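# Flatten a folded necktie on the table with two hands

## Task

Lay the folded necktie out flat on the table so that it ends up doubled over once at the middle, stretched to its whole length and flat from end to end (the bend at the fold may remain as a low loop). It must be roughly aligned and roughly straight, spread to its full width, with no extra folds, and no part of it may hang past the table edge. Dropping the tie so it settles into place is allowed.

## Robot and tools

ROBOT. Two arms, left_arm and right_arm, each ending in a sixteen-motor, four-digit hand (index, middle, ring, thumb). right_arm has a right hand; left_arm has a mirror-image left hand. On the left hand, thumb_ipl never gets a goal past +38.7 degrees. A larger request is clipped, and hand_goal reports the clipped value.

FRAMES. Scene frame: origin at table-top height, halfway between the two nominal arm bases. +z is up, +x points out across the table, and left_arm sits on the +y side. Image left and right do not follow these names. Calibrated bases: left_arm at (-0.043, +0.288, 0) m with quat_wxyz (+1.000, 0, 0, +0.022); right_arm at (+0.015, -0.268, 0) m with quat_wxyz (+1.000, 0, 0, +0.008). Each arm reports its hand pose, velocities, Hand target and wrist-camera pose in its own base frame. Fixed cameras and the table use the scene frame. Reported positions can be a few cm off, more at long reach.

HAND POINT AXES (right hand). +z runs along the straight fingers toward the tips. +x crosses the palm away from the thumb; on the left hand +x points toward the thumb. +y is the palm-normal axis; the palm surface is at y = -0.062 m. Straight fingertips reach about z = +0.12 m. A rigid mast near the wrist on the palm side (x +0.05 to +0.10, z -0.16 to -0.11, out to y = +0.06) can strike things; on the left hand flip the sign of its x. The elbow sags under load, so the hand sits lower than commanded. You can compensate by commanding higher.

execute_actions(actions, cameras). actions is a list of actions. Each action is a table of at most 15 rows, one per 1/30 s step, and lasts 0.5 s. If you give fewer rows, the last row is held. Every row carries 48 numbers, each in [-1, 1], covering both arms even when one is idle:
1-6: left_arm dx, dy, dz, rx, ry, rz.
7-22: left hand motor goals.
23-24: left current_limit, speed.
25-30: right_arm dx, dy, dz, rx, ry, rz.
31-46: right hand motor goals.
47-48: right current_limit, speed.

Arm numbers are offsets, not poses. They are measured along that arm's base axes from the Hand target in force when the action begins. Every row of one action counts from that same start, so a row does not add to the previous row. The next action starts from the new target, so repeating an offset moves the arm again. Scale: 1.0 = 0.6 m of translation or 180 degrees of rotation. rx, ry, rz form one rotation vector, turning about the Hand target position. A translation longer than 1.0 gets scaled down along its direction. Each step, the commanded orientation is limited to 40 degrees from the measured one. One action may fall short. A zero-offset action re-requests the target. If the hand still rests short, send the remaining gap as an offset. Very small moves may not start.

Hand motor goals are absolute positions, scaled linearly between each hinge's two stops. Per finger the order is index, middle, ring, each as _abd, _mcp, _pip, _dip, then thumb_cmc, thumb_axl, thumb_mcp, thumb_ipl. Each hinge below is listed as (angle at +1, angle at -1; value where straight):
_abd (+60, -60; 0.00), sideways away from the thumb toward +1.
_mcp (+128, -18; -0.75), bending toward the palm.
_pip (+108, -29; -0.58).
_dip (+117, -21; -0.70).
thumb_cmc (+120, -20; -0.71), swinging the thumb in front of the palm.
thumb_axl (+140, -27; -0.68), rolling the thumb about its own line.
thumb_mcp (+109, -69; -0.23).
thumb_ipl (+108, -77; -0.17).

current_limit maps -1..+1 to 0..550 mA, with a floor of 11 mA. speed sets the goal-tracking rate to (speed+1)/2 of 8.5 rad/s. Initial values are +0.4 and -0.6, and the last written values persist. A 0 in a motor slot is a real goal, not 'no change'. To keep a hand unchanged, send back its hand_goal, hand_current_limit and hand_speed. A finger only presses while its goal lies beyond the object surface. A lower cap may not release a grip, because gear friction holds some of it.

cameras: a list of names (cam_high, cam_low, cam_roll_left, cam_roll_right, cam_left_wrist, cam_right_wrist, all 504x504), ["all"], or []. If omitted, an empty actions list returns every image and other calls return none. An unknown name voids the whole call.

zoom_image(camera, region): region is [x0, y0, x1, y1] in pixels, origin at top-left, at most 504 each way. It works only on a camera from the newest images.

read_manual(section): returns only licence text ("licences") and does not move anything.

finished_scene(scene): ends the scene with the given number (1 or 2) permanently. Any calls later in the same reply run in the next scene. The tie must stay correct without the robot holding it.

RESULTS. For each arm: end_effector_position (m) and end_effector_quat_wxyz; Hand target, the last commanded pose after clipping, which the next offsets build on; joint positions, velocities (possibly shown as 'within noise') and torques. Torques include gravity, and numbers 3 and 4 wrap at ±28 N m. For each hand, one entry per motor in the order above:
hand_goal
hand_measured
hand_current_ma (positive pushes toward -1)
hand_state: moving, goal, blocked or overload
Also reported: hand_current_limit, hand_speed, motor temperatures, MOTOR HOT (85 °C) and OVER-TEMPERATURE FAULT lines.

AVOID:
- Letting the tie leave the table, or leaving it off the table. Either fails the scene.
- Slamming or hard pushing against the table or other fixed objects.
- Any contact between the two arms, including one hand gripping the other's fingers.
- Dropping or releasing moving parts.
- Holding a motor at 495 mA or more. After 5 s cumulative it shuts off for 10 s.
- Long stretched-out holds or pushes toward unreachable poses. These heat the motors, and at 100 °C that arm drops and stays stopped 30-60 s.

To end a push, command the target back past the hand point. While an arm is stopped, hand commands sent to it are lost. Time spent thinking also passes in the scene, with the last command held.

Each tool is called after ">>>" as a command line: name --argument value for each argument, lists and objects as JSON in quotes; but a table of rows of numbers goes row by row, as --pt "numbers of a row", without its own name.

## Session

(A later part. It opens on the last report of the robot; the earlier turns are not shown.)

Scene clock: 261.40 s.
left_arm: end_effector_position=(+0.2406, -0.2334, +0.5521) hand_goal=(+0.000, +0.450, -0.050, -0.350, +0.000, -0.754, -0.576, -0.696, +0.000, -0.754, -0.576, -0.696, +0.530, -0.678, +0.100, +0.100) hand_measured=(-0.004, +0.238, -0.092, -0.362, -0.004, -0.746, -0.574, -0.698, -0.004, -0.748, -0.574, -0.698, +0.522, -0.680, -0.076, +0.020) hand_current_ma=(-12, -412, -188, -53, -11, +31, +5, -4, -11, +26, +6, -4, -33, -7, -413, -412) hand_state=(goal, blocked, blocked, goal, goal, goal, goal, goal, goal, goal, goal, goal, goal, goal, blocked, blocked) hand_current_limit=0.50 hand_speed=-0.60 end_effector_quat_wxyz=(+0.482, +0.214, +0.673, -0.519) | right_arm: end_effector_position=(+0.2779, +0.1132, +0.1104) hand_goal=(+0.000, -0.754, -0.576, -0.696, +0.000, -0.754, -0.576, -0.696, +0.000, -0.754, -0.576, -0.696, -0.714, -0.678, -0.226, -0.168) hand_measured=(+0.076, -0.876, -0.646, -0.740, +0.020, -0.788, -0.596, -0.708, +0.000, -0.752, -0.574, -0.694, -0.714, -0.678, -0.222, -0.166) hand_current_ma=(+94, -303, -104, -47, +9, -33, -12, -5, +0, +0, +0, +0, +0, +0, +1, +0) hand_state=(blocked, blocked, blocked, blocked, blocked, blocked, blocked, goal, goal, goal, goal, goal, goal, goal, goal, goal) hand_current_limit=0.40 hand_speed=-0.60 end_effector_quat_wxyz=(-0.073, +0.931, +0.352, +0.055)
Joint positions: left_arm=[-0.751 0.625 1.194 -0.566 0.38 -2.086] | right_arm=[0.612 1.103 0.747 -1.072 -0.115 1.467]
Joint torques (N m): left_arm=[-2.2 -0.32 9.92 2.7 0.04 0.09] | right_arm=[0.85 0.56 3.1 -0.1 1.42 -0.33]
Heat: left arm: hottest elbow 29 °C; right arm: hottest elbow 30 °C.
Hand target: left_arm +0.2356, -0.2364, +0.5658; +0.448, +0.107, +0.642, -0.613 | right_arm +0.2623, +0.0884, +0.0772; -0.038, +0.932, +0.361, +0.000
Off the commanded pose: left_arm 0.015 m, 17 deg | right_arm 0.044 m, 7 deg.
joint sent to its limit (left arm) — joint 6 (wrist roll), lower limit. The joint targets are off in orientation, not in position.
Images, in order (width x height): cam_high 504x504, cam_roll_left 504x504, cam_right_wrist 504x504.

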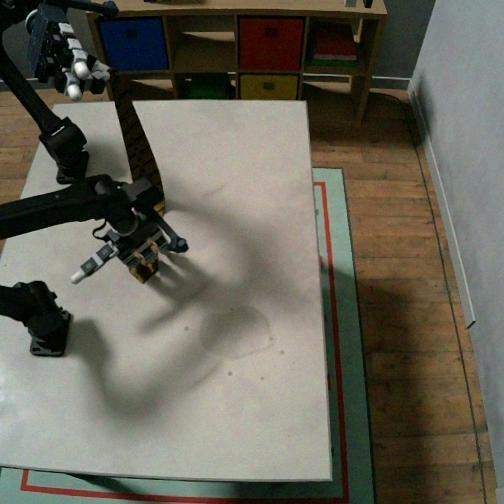

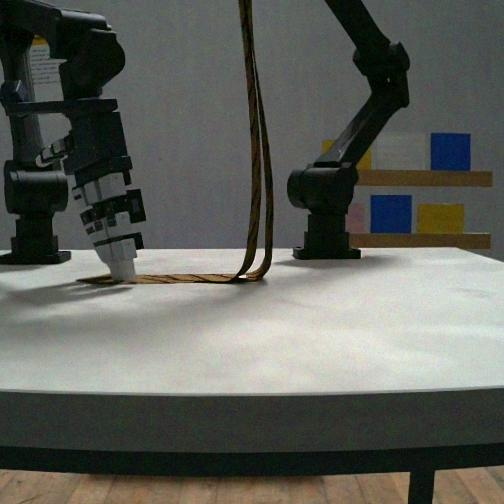

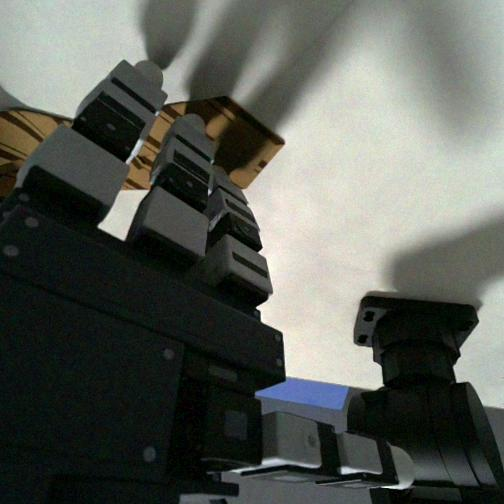

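>>> execute_actions --actions '[[[0,-0.06,0.02,0,0,0,0,0.45,-0.05,-0.35,0,-0.754,-0.576,-0.696,0,-0.754,-0.576,-0.696,0.53,-0.678,0.1,0.1,0.5,-0.6,0,-0.083,0,0,0,0,0,-0.754,-0.576,-0.696,0,-0.754,-0.576,-0.696,0,-0.754,-0.576,-0.696,-0.714,-0.678,-0.226,-0.168,0.4,-0.6]],[[0,-0.04,0.02,0,0,0,0,0.45,-0.05,-0.35,0,-0.754,-0.576,-0.696,0,-0.754,-0.576,-0.696,0.53,-0.678,0.1,0.1,0.5,-0.6,0,-0.06,0,0,0,0,0,-0.754,-0.576,-0.696,0,-0.754,-0.576,-0.696,0,-0.754,-0.576,-0.696,-0.714,-0.678,-0.226,-0.168,0.4,-0.6]],[[0,0,0,0,0,0,0,0.45,-0.05,-0.35,0,-0.754,-0.576,-0.696,0,-0.754,-0.576,-0.696,0.53,-0.678,0.1,0.1,0.5,-0.6,0,0,0,0,0,0,0,-0.754,-0.576,-0.696,0,-0.754,-0.576,-0.696,0,-0.754,-0.576,-0.696,-0.714,-0.678,-0.226,-0.168,0.4,-0.6]]]' --cameras '["cam_roll_left","cam_roll_right","cam_high","cam_low"]'

Scene clock: 263.57 s.
left_arm: end_effector_position=(+0.2408, -0.2996, +0.5602) hand_goal=(+0.000, +0.450, -0.050, -0.350, +0.000, -0.754, -0.576, -0.696, +0.000, -0.754, -0.576, -0.696, +0.530, -0.678, +0.100, +0.100) hand_measured=(-0.004, +0.238, -0.092, -0.362, -0.004, -0.746, -0.574, -0.698, -0.004, -0.748, -0.574, -0.698, +0.522, -0.680, -0.076, +0.020) hand_current_ma=(-14, -413, -188, -53, -14, +32, +4, -4, -14, +27, +5, -4, -34, -7, -413, -413) hand_state=(goal, blocked, blocked, goal, goal, goal, goal, goal, goal, goal, goal, goal, goal, goal, blocked, blocked) hand_current_limit=0.50 hand_speed=-0.60 end_effector_quat_wxyz=(+0.507, +0.197, +0.654, -0.525) | right_arm: end_effector_position=(+0.2836, +0.0250, +0.1120) hand_goal=(+0.000, -0.754, -0.576, -0.696, +0.000, -0.754, -0.576, -0.696, +0.000, -0.754, -0.576, -0.696, -0.714, -0.678, -0.226, -0.168) hand_measured=(+0.082, -0.888, -0.654, -0.746, +0.024, -0.798, -0.602, -0.712, +0.000, -0.754, -0.574, -0.694, -0.716, -0.678, -0.222, -0.166) hand_current_ma=(+110, -362, -126, -57, +12, -50, -18, -8, +0, +0, +0, +0, +0, +0, +1, +0) hand_state=(blocked, blocked, blocked, blocked, blocked, blocked, blocked, goal, goal, goal, goal, goal, goal, goal, goal, goal) hand_current_limit=0.40 hand_speed=-0.60 end_effector_quat_wxyz=(-0.062, +0.931, +0.354, +0.060)
Joint positions: left_arm=[-1.022 0.729 1.195 -0.4 0.074 -2.086] | right_arm=[0.317 0.995 0.679 -1.14 -0.129 1.168]
Joint torques (N m): left_arm=[-1.49 -2.55 12.23 2.8 0.02 0.1] | right_arm=[-0.03 0.44 2.8 -0.18 1.87 -0.41]
Heat: left arm: hottest elbow 29 °C; right arm: hottest elbow 30 °C.
Hand target: left_arm +0.2354, -0.2963, +0.5900; +0.448, +0.108, +0.642, -0.613 | right_arm +0.2623, +0.0026, +0.0772; -0.038, +0.932, +0.361, +0.000
Off the commanded pose: left_arm 0.030 m, 16 deg | right_arm 0.047 m, 7 deg.
joint sent to its limit (left arm) — joint 6 (wrist roll), lower limit. The joint targets are off in orientation, not in position.
Images, in order (width x height): cam_high 504x504, cam_low 504x504, cam_roll_left 504x504, cam_roll_right 504x504.

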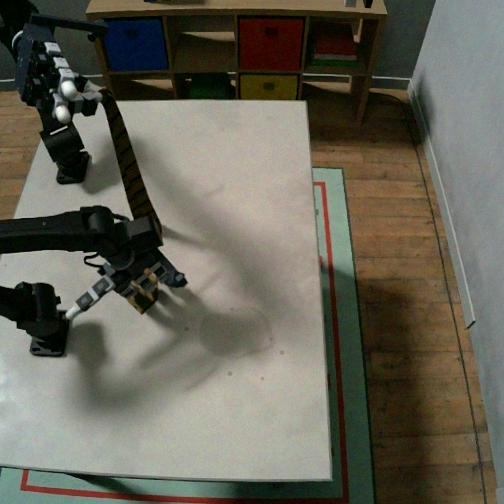

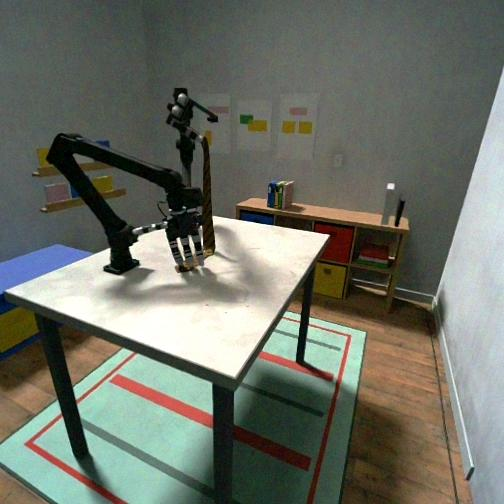

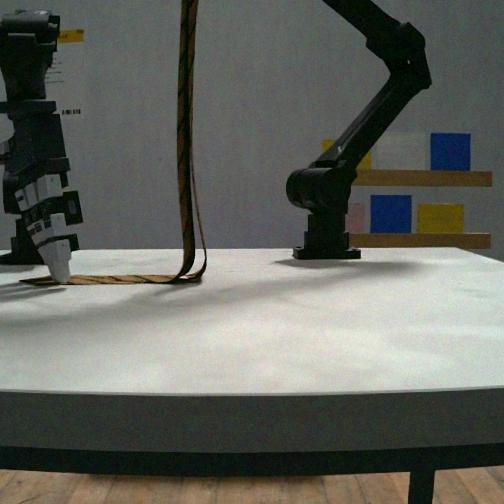

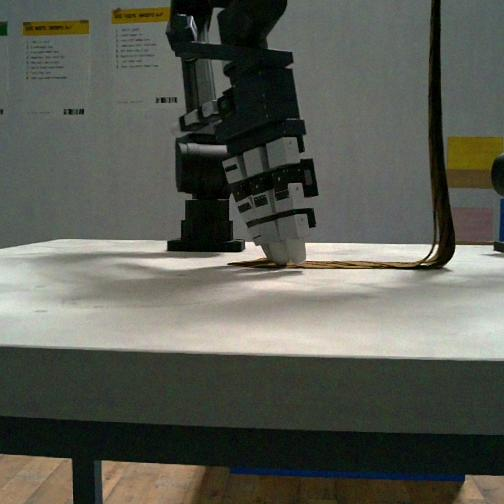

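>>> execute_actions --actions '[[[0.005,0.083,-0.06,0,0,0,0,0.45,-0.05,-0.35,0,-0.754,-0.576,-0.696,0,-0.754,-0.576,-0.696,0.53,-0.678,0.1,0.1,0.5,-0.6,0,0,0,0,0,0,0,-0.754,-0.576,-0.696,0,-0.754,-0.576,-0.696,0,-0.754,-0.576,-0.696,-0.714,-0.678,-0.226,-0.168,0.4,-0.6]],[[0.005,0.083,-0.083,0,0,0,0,0.45,-0.05,-0.35,0,-0.754,-0.576,-0.696,0,-0.754,-0.576,-0.696,0.53,-0.678,0.1,0.1,0.5,-0.6,0,0,0,0,0,0,0,-0.754,-0.576,-0.696,0,-0.754,-0.576,-0.696,0,-0.754,-0.576,-0.696,-0.714,-0.678,-0.226,-0.168,0.4,-0.6]],[[0.005,0.083,-0.083,0,0,0,0,0.45,-0.05,-0.35,0,-0.754,-0.576,-0.696,0,-0.754,-0.576,-0.696,0.53,-0.678,0.1,0.1,0.5,-0.6,0,0,0,0,0,0,0,-0.754,-0.576,-0.696,0,-0.754,-0.576,-0.696,0,-0.754,-0.576,-0.696,-0.714,-0.678,-0.226,-0.168,0.4,-0.6]]]' --cameras '["cam_roll_left","cam_roll_right","cam_high"]'

Scene clock: 266.30 s.
left_arm: end_effector_position=(+0.2475, -0.1502, +0.4208) hand_goal=(+0.000, +0.450, -0.050, -0.350, +0.000, -0.754, -0.576, -0.696, +0.000, -0.754, -0.576, -0.696, +0.530, -0.678, +0.100, +0.100) hand_measured=(-0.004, +0.238, -0.092, -0.362, -0.004, -0.748, -0.576, -0.698, -0.004, -0.748, -0.576, -0.698, +0.522, -0.680, -0.076, +0.020) hand_current_ma=(-10, -413, -188, -51, -10, +28, +3, -4, -11, +24, +3, -4, -31, -7, -413, -413) hand_state=(goal, blocked, blocked, goal, goal, goal, goal, goal, goal, goal, goal, goal, goal, goal, blocked, blocked) hand_current_limit=0.50 hand_speed=-0.60 end_effector_quat_wxyz=(+0.391, +0.187, +0.713, -0.551) | right_arm: end_effector_position=(+0.2836, +0.0250, +0.1120) hand_goal=(+0.000, -0.754, -0.576, -0.696, +0.000, -0.754, -0.576, -0.696, +0.000, -0.754, -0.576, -0.696, -0.714, -0.678, -0.226, -0.168) hand_measured=(+0.082, -0.888, -0.654, -0.746, +0.024, -0.798, -0.602, -0.712, +0.000, -0.754, -0.574, -0.694, -0.716, -0.678, -0.222, -0.166) hand_current_ma=(+110, -362, -126, -57, +12, -50, -18, -8, +0, +0, +0, +0, +0, +0, +1, +0) hand_state=(blocked, blocked, blocked, blocked, blocked, blocked, blocked, goal, goal, goal, goal, goal, goal, goal, goal, goal) hand_current_limit=0.40 hand_speed=-0.60 end_effector_quat_wxyz=(-0.062, +0.931, +0.354, +0.060)
Joint positions: left_arm=[-0.082 0.489 0.904 -0.615 1.119 -2.088] | right_arm=[0.317 0.995 0.679 -1.14 -0.129 1.168]
Joint torques (N m): left_arm=[-0.15 0.97 13.82 1.48 0.35 0.08] | right_arm=[0.38 0.97 2.65 0.09 1.84 -0.38]
Heat: left arm: hottest elbow 29 °C; right arm: hottest elbow 30 °C.
Hand target: left_arm +0.2445, -0.1470, +0.4543; +0.448, +0.108, +0.642, -0.613 | right_arm +0.2623, +0.0026, +0.0772; -0.038, +0.932, +0.361, +0.000
Off the commanded pose: left_arm 0.034 m, 16 deg | right_arm 0.047 m, 7 deg.
joint sent to its limit (left arm) — joint 6 (wrist roll), lower limit. The joint targets are off in orientation, not in position.
Images, in order (width x height): cam_high 504x504, cam_roll_left 504x504, cam_roll_right 504x504.

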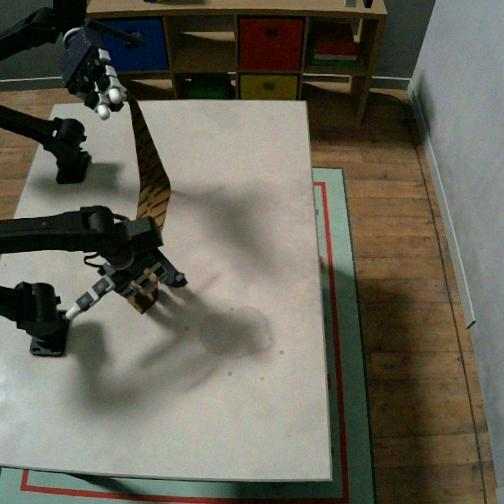

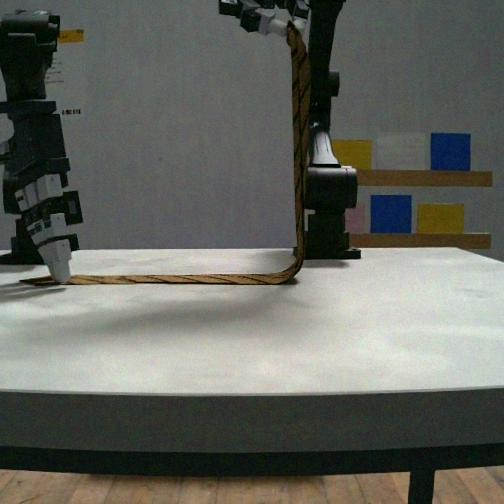

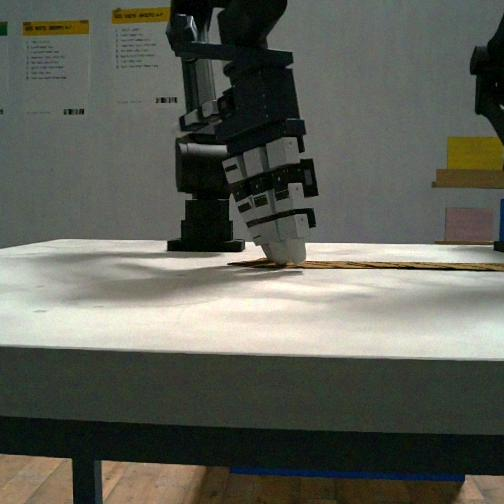

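>>> execute_actions --actions '[[[0.0,0.083,-0.06,0.0,0,0,0,0.45,-0.05,-0.35,0,-0.754,-0.576,-0.696,0,-0.754,-0.576,-0.696,0.53,-0.678,0.1,0.1,0.5,-0.6,0,0,0,0,0,0,0,-0.754,-0.576,-0.696,0,-0.754,-0.576,-0.696,0,-0.754,-0.576,-0.696,-0.714,-0.678,-0.226,-0.168,0.4,-0.6]],[[0.0,0.083,-0.075,0.0054,0.042,-0.0013,0,0.45,-0.05,-0.35,0,-0.754,-0.576,-0.696,0,-0.754,-0.576,-0.696,0.53,-0.678,0.1,0.1,0.5,-0.6,0,0,0,0,0,0,0,-0.754,-0.576,-0.696,0,-0.754,-0.576,-0.696,0,-0.754,-0.576,-0.696,-0.714,-0.678,-0.226,-0.168,0.4,-0.6]],[[0.0,0.083,-0.083,0.0054,0.042,-0.0013,0,0.45,-0.05,-0.35,0,-0.754,-0.576,-0.696,0,-0.754,-0.576,-0.696,0.53,-0.678,0.1,0.1,0.5,-0.6,0,0,0,0,0,0,0,-0.754,-0.576,-0.696,0,-0.754,-0.576,-0.696,0,-0.754,-0.576,-0.696,-0.714,-0.678,-0.226,-0.168,0.4,-0.6]]]' --cameras '["cam_roll_left","cam_low","cam_high"]'

Scene clock: 268.73 s.
left_arm: end_effector_position=(+0.2468, +0.0009, +0.3131) hand_goal=(+0.000, +0.450, -0.050, -0.350, +0.000, -0.754, -0.576, -0.696, +0.000, -0.754, -0.576, -0.696, +0.530, -0.678, +0.100, +0.100) hand_measured=(-0.002, +0.236, -0.092, -0.362, -0.004, -0.744, -0.576, -0.698, -0.004, -0.746, -0.576, -0.698, +0.524, -0.680, -0.076, +0.022) hand_current_ma=(-3, -413, -188, -48, -12, +42, +2, -4, -13, +36, +3, -4, -26, -7, -413, -412) hand_state=(goal, blocked, blocked, goal, goal, goal, goal, goal, goal, goal, goal, goal, goal, goal, blocked, blocked) hand_current_limit=0.50 hand_speed=-0.60 end_effector_quat_wxyz=(+0.440, -0.080, +0.702, -0.554) | right_arm: end_effector_position=(+0.2836, +0.0250, +0.1120) hand_goal=(+0.000, -0.754, -0.576, -0.696, +0.000, -0.754, -0.576, -0.696, +0.000, -0.754, -0.576, -0.696, -0.714, -0.678, -0.226, -0.168) hand_measured=(+0.082, -0.888, -0.654, -0.746, +0.024, -0.798, -0.602, -0.712, +0.000, -0.754, -0.574, -0.694, -0.716, -0.678, -0.222, -0.166) hand_current_ma=(+110, -362, -126, -57, +12, -50, -18, -8, +0, +0, +0, +0, +0, +0, +1, +0) hand_state=(blocked, blocked, blocked, blocked, blocked, blocked, blocked, goal, goal, goal, goal, goal, goal, goal, goal, goal) hand_current_limit=0.40 hand_speed=-0.60 end_effector_quat_wxyz=(-0.062, +0.931, +0.354, +0.060)
Joint positions: left_arm=[0.788 0.449 0.65 -0.696 1.575 -2.088] | right_arm=[0.317 0.995 0.679 -1.14 -0.129 1.168]
Joint torques (N m): left_arm=[-0.79 1.26 10.76 1.01 0.66 0.02] | right_arm=[-0.85 1.2 2.77 0.14 1.85 -0.38]
Heat: left arm: hottest elbow 30 °C; right arm: hottest elbow 30 °C.
Hand target: left_arm +0.2445, +0.0025, +0.3235; +0.355, +0.036, +0.705, -0.612 | right_arm +0.2623, +0.0026, +0.0772; -0.038, +0.932, +0.361, +0.000
Off the commanded pose: left_arm 0.011 m, 18 deg | right_arm 0.047 m, 7 deg.
joint sent to its limit (left arm) — joint 5 (wrist yaw), upper limit; joint 6 (wrist roll), lower limit. The joint targets are off in orientation, not in position.
Images, in order (width x height): cam_high 504x504, cam_low 504x504, cam_roll_left 504x504.

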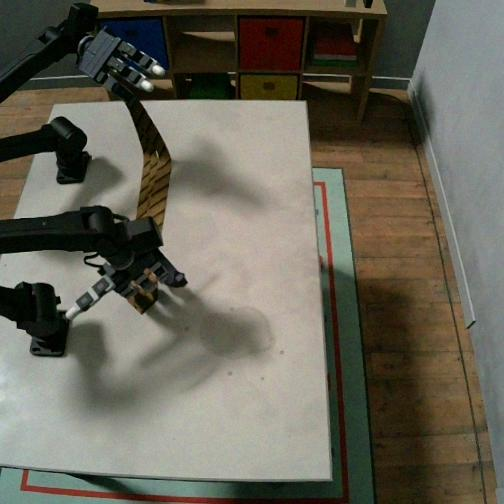

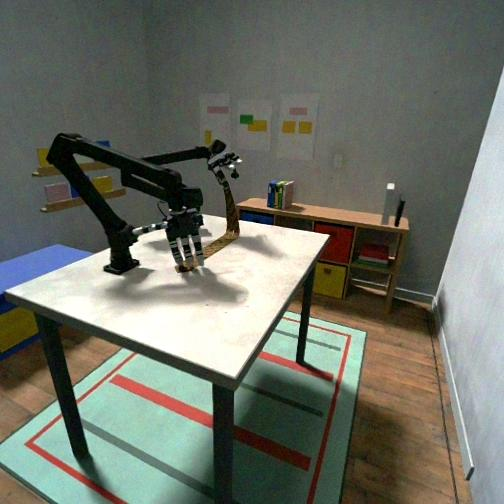

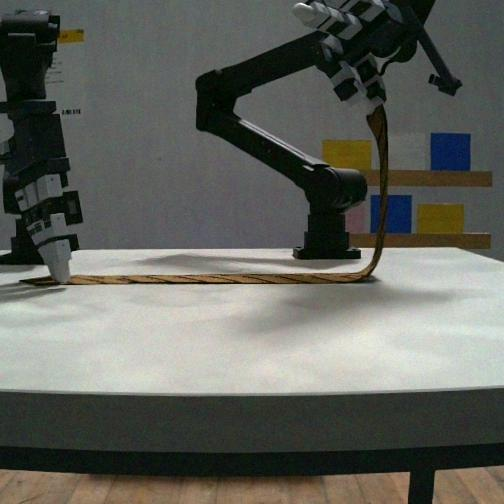

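>>> execute_actions --actions '[[[0.02,0.075,-0.09,0.0565,0.0743,-0.026,0,0.45,-0.05,-0.35,0,-1,-0.576,-0.696,0,-1,-0.576,-0.696,0.53,-0.678,0.1,0.1,0.5,-0.6,0,0,0,0,0,0,0,-0.754,-0.576,-0.696,0,-0.754,-0.576,-0.696,0,-0.754,-0.576,-0.696,-0.714,-0.678,-0.226,-0.168,0.4,-0.6]],[[0.02,0.075,-0.1,0.0565,0.0743,-0.026,0,0.45,-0.05,-0.35,0,-1,-0.576,-0.696,0,-1,-0.576,-0.696,0.53,-0.678,0.1,0.1,0.5,-0.6,0,0,0,0,0,0,0,-0.754,-0.576,-0.696,0,-0.754,-0.576,-0.696,0,-0.754,-0.576,-0.696,-0.714,-0.678,-0.226,-0.168,0.4,-0.6]]]' --cameras '["cam_roll_left","cam_low","cam_high"]'

Scene clock: 273.47 s.
left_arm: end_effector_position=(+0.2610, +0.0810, +0.1930) hand_goal=(+0.000, +0.450, -0.050, -0.350, +0.000, -1.000, -0.576, -0.696, +0.000, -1.000, -0.576, -0.696, +0.530, -0.678, +0.100, +0.100) hand_measured=(+0.002, +0.236, -0.092, -0.362, -0.004, -0.986, -0.574, -0.698, -0.004, -0.988, -0.574, -0.698, +0.524, -0.680, -0.076, +0.022) hand_current_ma=(+3, -413, -188, -48, -11, +59, +5, -4, -11, +51, +5, -4, -20, -7, -413, -412) hand_state=(goal, blocked, blocked, goal, goal, goal, goal, goal, goal, goal, goal, goal, goal, goal, blocked, blocked) hand_current_limit=0.50 hand_speed=-0.60 end_effector_quat_wxyz=(+0.323, -0.210, +0.810, -0.442) | right_arm: end_effector_position=(+0.2836, +0.0250, +0.1120) hand_goal=(+0.000, -0.754, -0.576, -0.696, +0.000, -0.754, -0.576, -0.696, +0.000, -0.754, -0.576, -0.696, -0.714, -0.678, -0.226, -0.168) hand_measured=(+0.082, -0.888, -0.654, -0.746, +0.024, -0.798, -0.602, -0.712, +0.000, -0.754, -0.574, -0.694, -0.716, -0.678, -0.222, -0.166) hand_current_ma=(+110, -362, -126, -57, +12, -50, -18, -8, +0, +0, +0, +0, +0, +0, +1, +0) hand_state=(blocked, blocked, blocked, blocked, blocked, blocked, blocked, goal, goal, goal, goal, goal, goal, goal, goal, goal) hand_current_limit=0.40 hand_speed=-0.60 end_effector_quat_wxyz=(-0.062, +0.931, +0.354, +0.060)
Joint positions: left_arm=[0.765 0.843 0.727 -1.189 1.142 -1.484] | right_arm=[0.317 0.995 0.679 -1.14 -0.129 1.168]
Joint torques (N m): left_arm=[-0.91 -3.14 11.37 0.35 0.91 0.14] | right_arm=[-0.09 0.32 2.78 -0.02 1.79 -0.4]
Heat: left arm: hottest elbow 30 °C; right arm: hottest elbow 29 °C.
Hand target: left_arm +0.2685, +0.0923, +0.2095; +0.166, -0.041, +0.849, -0.500 | right_arm +0.2623, +0.0026, +0.0772; -0.038, +0.932, +0.361, +0.000
Off the commanded pose: left_arm 0.021 m, 36 deg; orientation clipped | right_arm 0.047 m, 7 deg.
Images, in order (width x height): cam_high 504x504, cam_low 504x504, cam_roll_left 504x504.

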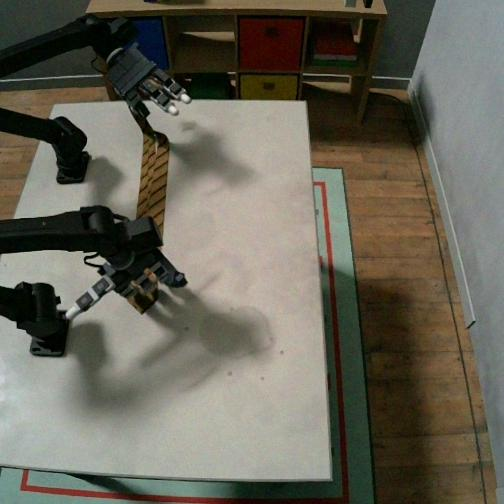

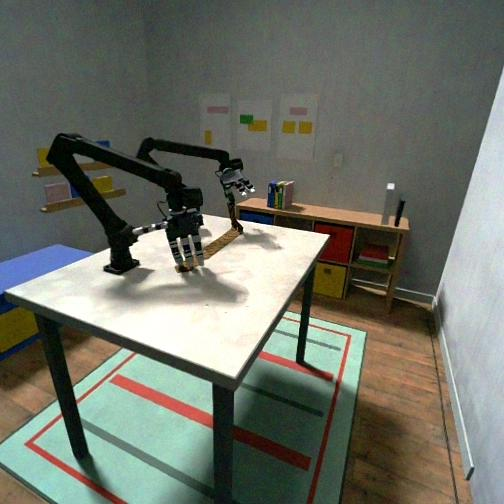

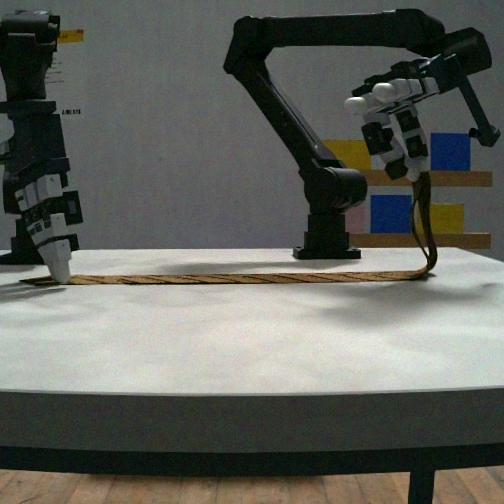

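>>> zoom_image --camera "cam_high" --region '[90, 60, 230, 220]'

>>> zoom_image --camera "cam_roll_left" --region '[300, 80, 500, 300]'

Scaled by 3.150 from the camera's 504x504 image, which has a finer 720x720 frame.

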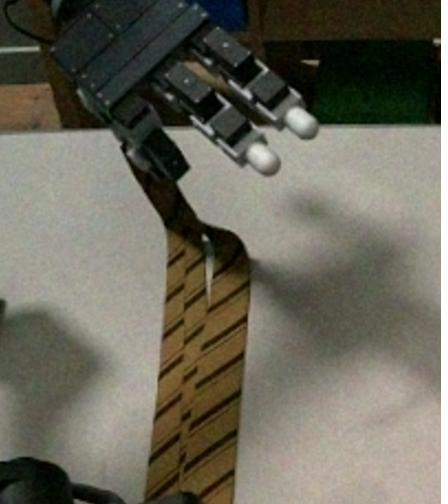

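Scaled by 2.291 from the camera's 504x504 image, which has a finer 720x720 frame.

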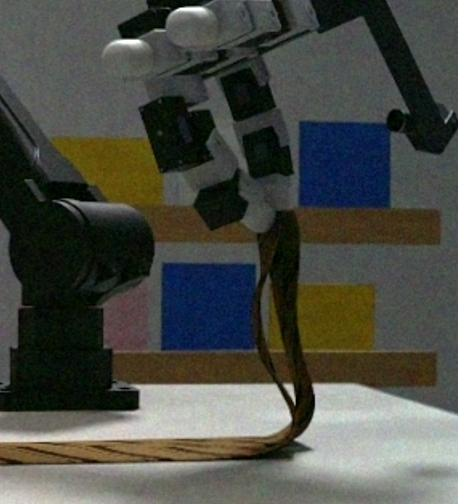

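>>> execute_actions --actions '[[[0.035,0.035,0.0,0.03,0.042,-0.035,0,0.45,-0.05,-0.35,0,-1,-0.576,-0.696,0,-1,-0.576,-0.696,0.53,-0.678,0.1,0.1,0.5,-0.6,0,0,0,0,0,0,0,-0.754,-0.576,-0.696,0,-0.754,-0.576,-0.696,0,-0.754,-0.576,-0.696,-0.714,-0.678,-0.226,-0.168,0.4,-0.6]],[[0.035,0.045,-0.04,0.03,0.042,-0.035,0,0.45,-0.05,-0.35,0,-1,-0.576,-0.696,0,-1,-0.576,-0.696,0.53,-0.678,0.1,0.1,0.5,-0.6,0,0,0,0,0,0,0,-0.754,-0.576,-0.696,0,-0.754,-0.576,-0.696,0,-0.754,-0.576,-0.696,-0.714,-0.678,-0.226,-0.168,0.4,-0.6]]]' --cameras '["cam_roll_left","cam_low","cam_high","cam_left_wrist"]'

Scene clock: 277.10 s.
left_arm: end_effector_position=(+0.2996, +0.1370, +0.1706) hand_goal=(+0.000, +0.450, -0.050, -0.350, +0.000, -1.000, -0.576, -0.696, +0.000, -1.000, -0.576, -0.696, +0.530, -0.678, +0.100, +0.100) hand_measured=(+0.004, +0.230, -0.092, -0.356, -0.002, -0.990, -0.574, -0.698, -0.002, -0.990, -0.574, -0.698, +0.526, -0.680, -0.076, +0.026) hand_current_ma=(+11, -413, -187, -24, -3, +47, +5, -4, -3, +39, +5, -4, -12, -7, -413, -413) hand_state=(goal, blocked, blocked, goal, goal, goal, goal, goal, goal, goal, goal, goal, goal, goal, blocked, blocked) hand_current_limit=0.50 hand_speed=-0.60 end_effector_quat_wxyz=(+0.038, -0.049, +0.928, -0.368) | right_arm: end_effector_position=(+0.2836, +0.0250, +0.1120) hand_goal=(+0.000, -0.754, -0.576, -0.696, +0.000, -0.754, -0.576, -0.696, +0.000, -0.754, -0.576, -0.696, -0.714, -0.678, -0.226, -0.168) hand_measured=(+0.082, -0.888, -0.654, -0.746, +0.024, -0.798, -0.602, -0.712, +0.000, -0.754, -0.574, -0.694, -0.716, -0.678, -0.222, -0.166) hand_current_ma=(+110, -362, -126, -57, +12, -50, -18, -8, +0, +0, +0, +0, +0, +0, +1, +0) hand_state=(blocked, blocked, blocked, blocked, blocked, blocked, blocked, goal, goal, goal, goal, goal, goal, goal, goal, goal) hand_current_limit=0.40 hand_speed=-0.60 end_effector_quat_wxyz=(-0.062, +0.931, +0.354, +0.060)
Joint positions: left_arm=[0.566 1.39 1.152 -1.692 0.681 -0.98] | right_arm=[0.317 0.995 0.679 -1.14 -0.129 1.168]
Joint torques (N m): left_arm=[-1.67 -10.34 9.98 -0.47 0.54 0.06] | right_arm=[0.38 0.79 2.7 0.23 1.91 -0.4]
Heat: left arm: hottest elbow 31 °C; right arm: hottest elbow 29 °C.
Hand target: left_arm +0.3105, +0.1405, +0.1855; +0.000, +0.002, +0.906, -0.423 | right_arm +0.2623, +0.0026, +0.0772; -0.038, +0.932, +0.361, +0.000
Off the commanded pose: left_arm 0.019 m, 10 deg | right_arm 0.047 m, 7 deg.
joint sent to its limit (left arm) — joint 4 (wrist pitch), lower limit. The joint targets are off in orientation, not in position.
Images, in order (width x height): cam_high 504x504, cam_low 504x504, cam_roll_left 504x504, cam_left_wrist 504x504.

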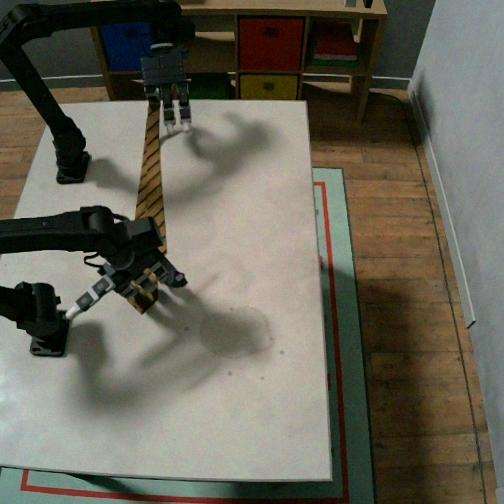

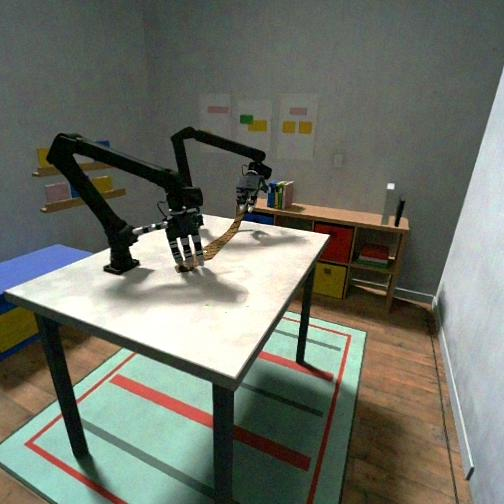

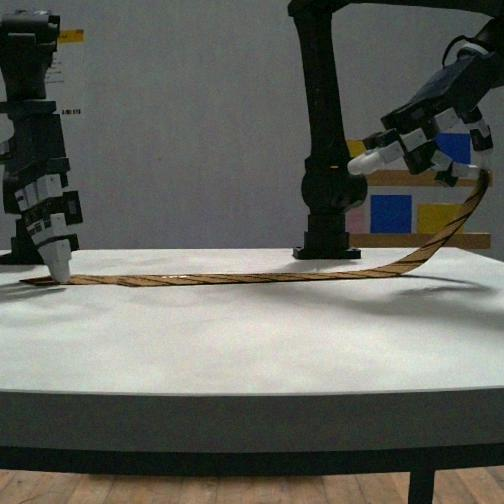

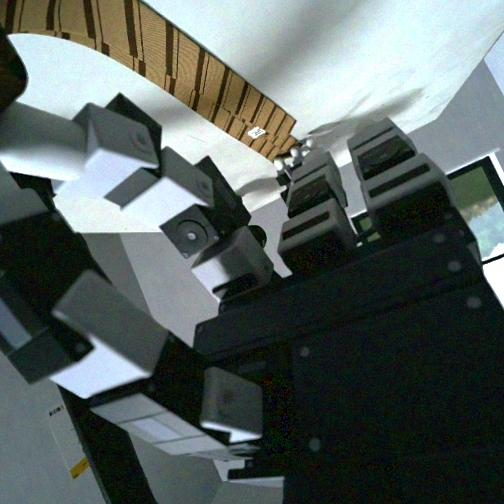

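>>> execute_actions --actions '[[[-0.01,0.0,-0.075,0.0,0.0,0.0,0,0.45,-0.05,-0.35,0,-1,-0.576,-0.696,0,-1,-0.576,-0.696,0.53,-0.678,0.1,0.1,0.5,-0.6,0,-0.06,0,0,0,0,0,-0.754,-0.576,-0.696,0,-0.754,-0.576,-0.696,0,-0.754,-0.576,-0.696,-0.714,-0.678,-0.226,-0.168,0.4,-0.6]],[[-0.01,-0.01,-0.075,0.0,0,0,0,0.45,-0.05,-0.35,0,-1,-0.576,-0.696,0,-1,-0.576,-0.696,0.53,-0.678,0.1,0.1,0.5,-0.6,0,-0.06,0,0,0,0,0,-0.754,-0.576,-0.696,0,-0.754,-0.576,-0.696,0,-0.754,-0.576,-0.696,-0.714,-0.678,-0.226,-0.168,0.4,-0.6]]]' --cameras '["cam_roll_left","cam_roll_right","cam_high","cam_left_wrist"]'

Scene clock: 280.00 s.
left_arm: end_effector_position=(+0.2936, +0.1252, +0.0894) hand_goal=(+0.000, +0.450, -0.050, -0.350, +0.000, -1.000, -0.576, -0.696, +0.000, -1.000, -0.576, -0.696, +0.530, -0.678, +0.100, +0.100) hand_measured=(+0.004, +0.230, -0.092, -0.356, +0.000, -0.990, -0.574, -0.698, +0.000, -0.990, -0.574, -0.698, +0.526, -0.680, -0.076, +0.026) hand_current_ma=(+11, -412, -187, -23, -3, +47, +5, -4, -3, +40, +5, -4, -13, -7, -413, -412) hand_state=(goal, blocked, blocked, goal, goal, goal, goal, goal, goal, goal, goal, goal, goal, goal, blocked, blocked) hand_current_limit=0.50 hand_speed=-0.60 end_effector_quat_wxyz=(-0.018, -0.002, +0.902, -0.431) | right_arm: end_effector_position=(+0.2861, -0.0529, +0.1140) hand_goal=(+0.000, -0.754, -0.576, -0.696, +0.000, -0.754, -0.576, -0.696, +0.000, -0.754, -0.576, -0.696, -0.714, -0.678, -0.226, -0.168) hand_measured=(+0.090, -0.904, -0.658, -0.748, +0.032, -0.812, -0.612, -0.718, +0.000, -0.754, -0.574, -0.694, -0.716, -0.678, -0.222, -0.166) hand_current_ma=(+127, -385, -137, -64, +22, -83, -31, -15, +0, +0, +0, +0, +0, +0, +1, +0) hand_state=(blocked, blocked, blocked, blocked, blocked, blocked, blocked, blocked, goal, goal, goal, goal, goal, goal, goal, goal) hand_current_limit=0.40 hand_speed=-0.60 end_effector_quat_wxyz=(-0.049, +0.932, +0.354, +0.061)
Joint positions: left_arm=[0.57 1.577 1.072 -1.683 0.693 -0.776] | right_arm=[0.011 0.965 0.663 -1.187 -0.133 0.862]
Joint torques (N m): left_arm=[0.15 -11.69 7.13 -0.59 0.47 0.07] | right_arm=[-0.26 1.61 2.61 0.53 2.18 -0.46]
Heat: left arm: hottest elbow 30 °C; right arm: hottest elbow 28 °C.
Hand target: left_arm +0.2986, +0.1345, +0.0955; +0.000, +0.002, +0.906, -0.423 | right_arm +0.2623, -0.0693, +0.0772; -0.038, +0.932, +0.361, +0.000
Off the commanded pose: left_arm 0.012 m, 2 deg | right_arm 0.047 m, 7 deg.
Images, in order (width x height): cam_high 504x504, cam_roll_left 504x504, cam_roll_right 504x504, cam_left_wrist 504x504.

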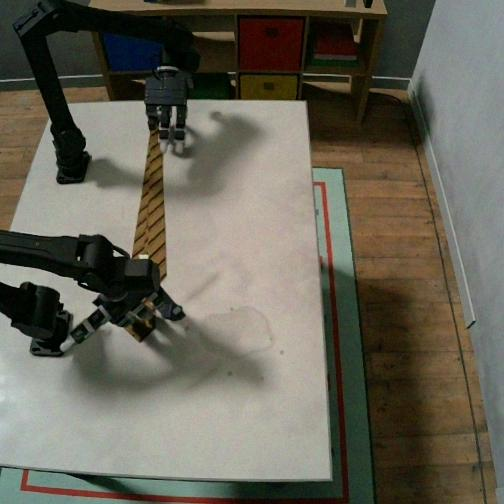

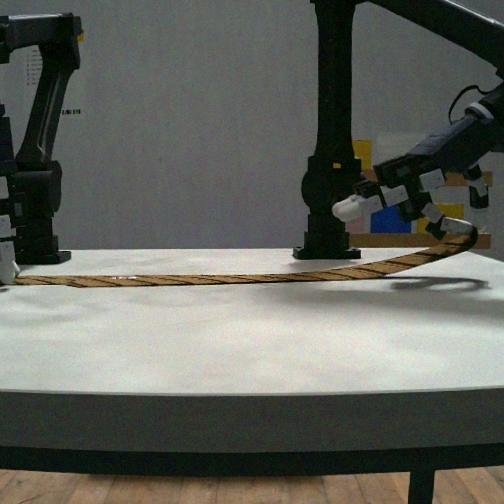

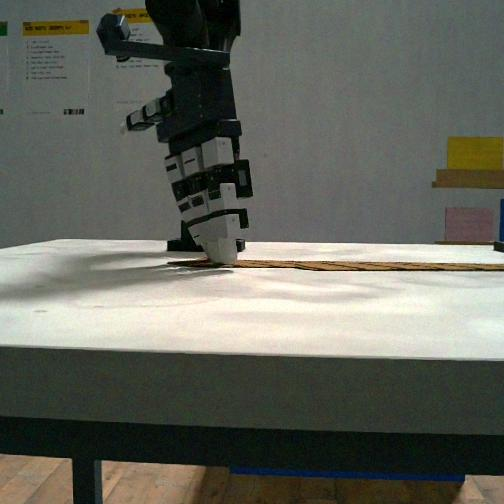

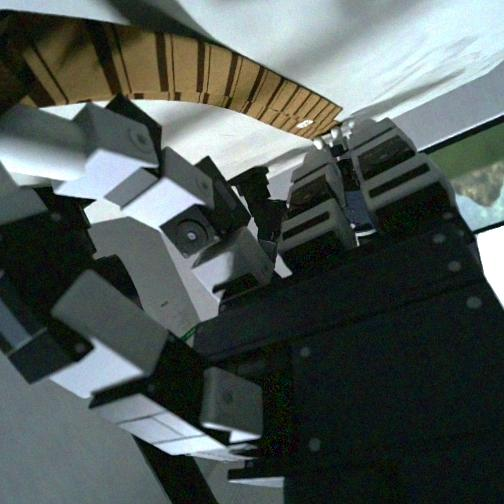

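>>> execute_actions --actions '[[[0.0,0.01,-0.075,0.0,0.0,0.0,0,0.45,-0.05,-0.35,0,-1,-0.576,-0.696,0,-1,-0.576,-0.696,0.53,-0.678,0.1,0.1,0.5,-0.6,0,0,0,0,0,0,0,-0.754,-0.576,-0.696,0,-0.754,-0.576,-0.696,0,-0.754,-0.576,-0.696,-0.714,-0.678,-0.226,-0.168,0.4,-0.6]]]' --cameras '["cam_roll_left","cam_low","cam_high","cam_left_wrist"]'

>>> zoom_image --camera "cam_roll_left" --region '[300, 150, 504, 320]'

Scene clock: 281.10 s.
left_arm: end_effector_position=(+0.2941, +0.1319, +0.0469) hand_goal=(+0.000, +0.450, -0.050, -0.350, +0.000, -1.000, -0.576, -0.696, +0.000, -1.000, -0.576, -0.696, +0.530, -0.678, +0.100, +0.100) hand_measured=(+0.004, +0.230, -0.092, -0.356, +0.000, -0.990, -0.574, -0.698, +0.000, -0.992, -0.574, -0.698, +0.526, -0.680, -0.076, +0.026) hand_current_ma=(+13, -413, -187, -21, -2, +41, +5, -4, -2, +38, +5, -4, -12, -7, -412, -412) hand_state=(goal, blocked, blocked, goal, goal, goal, goal, goal, goal, goal, goal, goal, goal, goal, blocked, blocked) hand_current_limit=0.50 hand_speed=-0.60 end_effector_quat_wxyz=(-0.015, -0.001, +0.903, -0.430) | right_arm: end_effector_position=(+0.2862, -0.0529, +0.1141) hand_goal=(+0.000, -0.754, -0.576, -0.696, +0.000, -0.754, -0.576, -0.696, +0.000, -0.754, -0.576, -0.696, -0.714, -0.678, -0.226, -0.168) hand_measured=(+0.090, -0.904, -0.658, -0.748, +0.032, -0.812, -0.612, -0.718, +0.000, -0.754, -0.574, -0.694, -0.716, -0.678, -0.222, -0.166) hand_current_ma=(+127, -385, -137, -64, +22, -83, -31, -15, +0, +0, +0, +0, +0, +0, +1, +0) hand_state=(blocked, blocked, blocked, blocked, blocked, blocked, blocked, blocked, goal, goal, goal, goal, goal, goal, goal, goal) hand_current_limit=0.40 hand_speed=-0.60 end_effector_quat_wxyz=(-0.048, +0.932, +0.354, +0.061)
Joint positions: left_arm=[0.584 1.646 1.028 -1.573 0.686 -0.762] | right_arm=[0.011 0.965 0.663 -1.187 -0.133 0.861]
Joint torques (N m): left_arm=[0.15 -11.69 6.3 -0.58 0.47 0.07] | right_arm=[-0.44 1.49 2.65 0.51 2.2 -0.4]
Heat: left arm: hottest elbow 30 °C; right arm: hottest elbow 28 °C.
Hand target: left_arm +0.2985, +0.1404, +0.0505; +0.000, +0.002, +0.906, -0.423 | right_arm +0.2623, -0.0694, +0.0772; -0.038, +0.932, +0.361, +0.000
Off the commanded pose: left_arm 0.010 m, 2 deg | right_arm 0.047 m, 7 deg.
Images, in order (width x height): cam_high 504x504, cam_low 504x504, cam_roll_left 504x504, cam_left_wrist 504x504.

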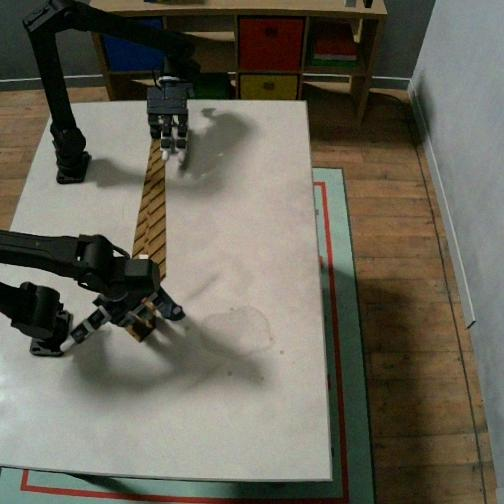

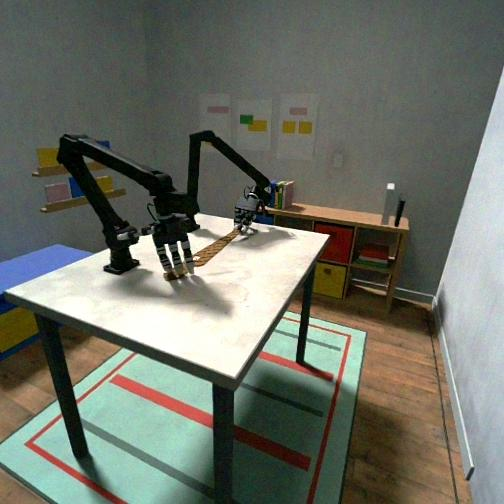

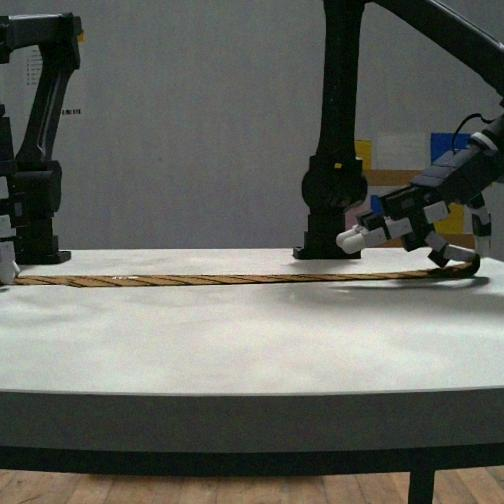

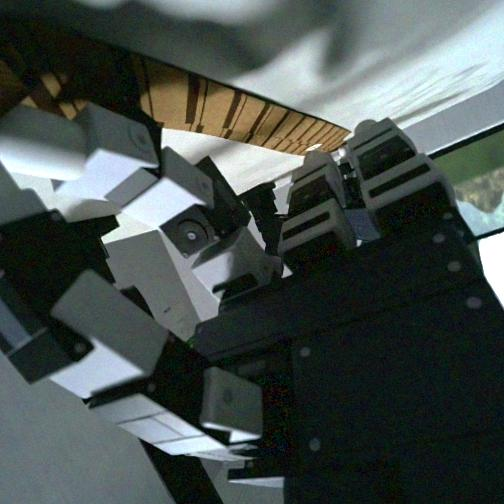

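Scaled by 2.471 from the camera's 504x504 image, which has a finer 720x720 frame.

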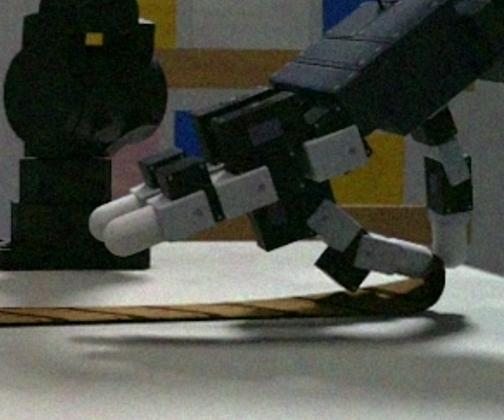

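>>> execute_actions --actions '[[[0.0,0.0,-0.03,0.0,0.0,0.0,0,0.45,-0.05,-0.35,0,-1,-0.576,-0.696,0,-1,-0.576,-0.696,0.53,-0.678,0.1,0.1,0.5,-0.6,0,0,0,0,0,0,0,-0.754,-0.576,-0.696,0,-0.754,-0.576,-0.696,0,-0.754,-0.576,-0.696,-0.714,-0.678,-0.226,-0.168,0.4,-0.6]],[[0.0,0.0,0,0.0,0.0,0.0,0,0.3,-0.08,-0.35,0,-1,-0.576,-0.696,0,-1,-0.576,-0.696,0.53,-0.678,-0.2,0.0,0.5,-0.85,0,0,0,0,0,0,0,-0.754,-0.576,-0.696,0,-0.754,-0.576,-0.696,0,-0.754,-0.576,-0.696,-0.714,-0.678,-0.226,-0.168,0.4,-0.6]],[[0.0,0.0,0,0.0,0.0,0.0,0,0.3,-0.08,-0.35,0,-1,-0.576,-0.696,0,-1,-0.576,-0.696,0.53,-0.678,-0.4,-0.2,0.5,-0.85,0,0,0,0,0,0,0,-0.754,-0.576,-0.696,0,-0.754,-0.576,-0.696,0,-0.754,-0.576,-0.696,-0.714,-0.678,-0.226,-0.168,0.4,-0.6]]]' --cameras '["cam_roll_left","cam_high","cam_left_wrist"]'

>>> zoom_image --camera "cam_roll_left" --region '[300, 150, 504, 320]'

Scene clock: 283.87 s.
left_arm: end_effector_position=(+0.2989, +0.1349, +0.0356) hand_goal=(+0.000, +0.300, -0.080, -0.350, +0.000, -1.000, -0.576, -0.696, +0.000, -1.000, -0.576, -0.696, +0.530, -0.678, -0.400, -0.200) hand_measured=(+0.004, +0.288, -0.088, -0.354, +0.000, -0.990, -0.574, -0.698, +0.000, -0.992, -0.574, -0.698, +0.528, -0.680, -0.392, -0.196) hand_current_ma=(+11, -49, -28, -11, -2, +41, +5, -4, -2, +38, +5, -4, -6, -7, +43, +17) hand_state=(goal, goal, goal, goal, goal, goal, goal, goal, goal, goal, goal, goal, goal, goal, goal, goal) hand_current_limit=0.50 hand_speed=-0.85 end_effector_quat_wxyz=(-0.005, +0.003, +0.906, -0.423) | right_arm: end_effector_position=(+0.2862, -0.0529, +0.1141) hand_goal=(+0.000, -0.754, -0.576, -0.696, +0.000, -0.754, -0.576, -0.696, +0.000, -0.754, -0.576, -0.696, -0.714, -0.678, -0.226, -0.168) hand_measured=(+0.090, -0.904, -0.658, -0.748, +0.032, -0.812, -0.612, -0.718, +0.000, -0.754, -0.574, -0.694, -0.716, -0.678, -0.222, -0.166) hand_current_ma=(+127, -385, -137, -64, +22, -83, -31, -15, +0, +0, +0, +0, +0, +0, +1, +0) hand_state=(blocked, blocked, blocked, blocked, blocked, blocked, blocked, blocked, goal, goal, goal, goal, goal, goal, goal, goal) hand_current_limit=0.40 hand_speed=-0.60 end_effector_quat_wxyz=(-0.048, +0.932, +0.354, +0.061)
Joint positions: left_arm=[0.584 1.659 1.018 -1.523 0.686 -0.761] | right_arm=[0.011 0.965 0.663 -1.187 -0.133 0.861]
Joint torques (N m): left_arm=[-0.09 -10.29 5.56 -0.53 0.46 0.06] | right_arm=[-0.21 1.2 2.7 0.42 2.15 -0.39]
Heat: left arm: hottest elbow 30 °C; right arm: hottest elbow 28 °C.
Hand target: left_arm +0.2985, +0.1404, +0.0325; +0.000, +0.002, +0.906, -0.423 | right_arm +0.2623, -0.0693, +0.0772; -0.038, +0.932, +0.361, +0.000
Off the commanded pose: left_arm 0.006 m, 1 deg | right_arm 0.047 m, 7 deg.
Images, in order (width x height): cam_high 504x504, cam_roll_left 504x504, cam_left_wrist 504x504.

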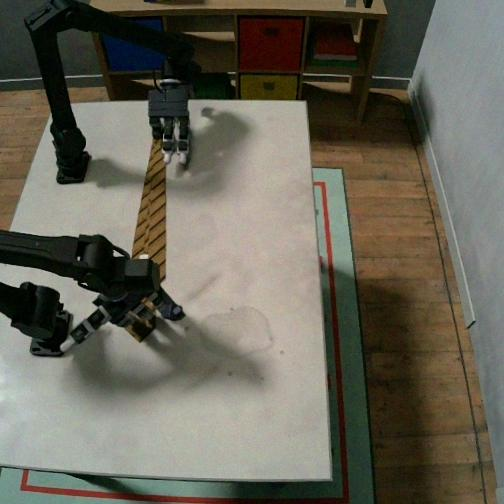

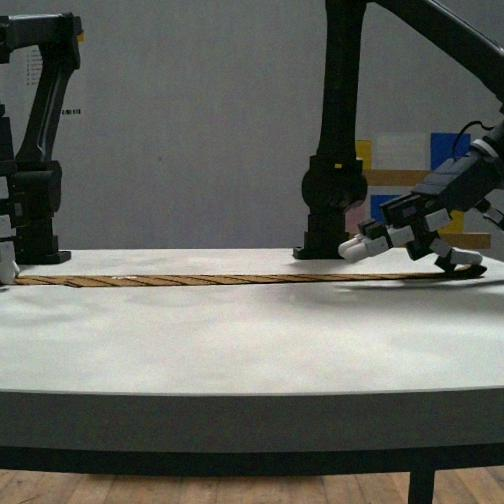

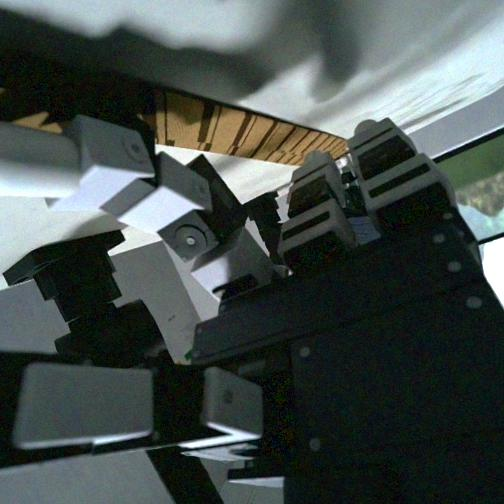

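Scaled by 2.471 from the camera's 504x504 image, which has a finer 720x720 frame.

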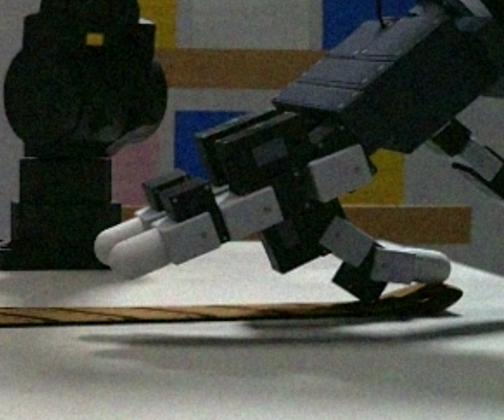

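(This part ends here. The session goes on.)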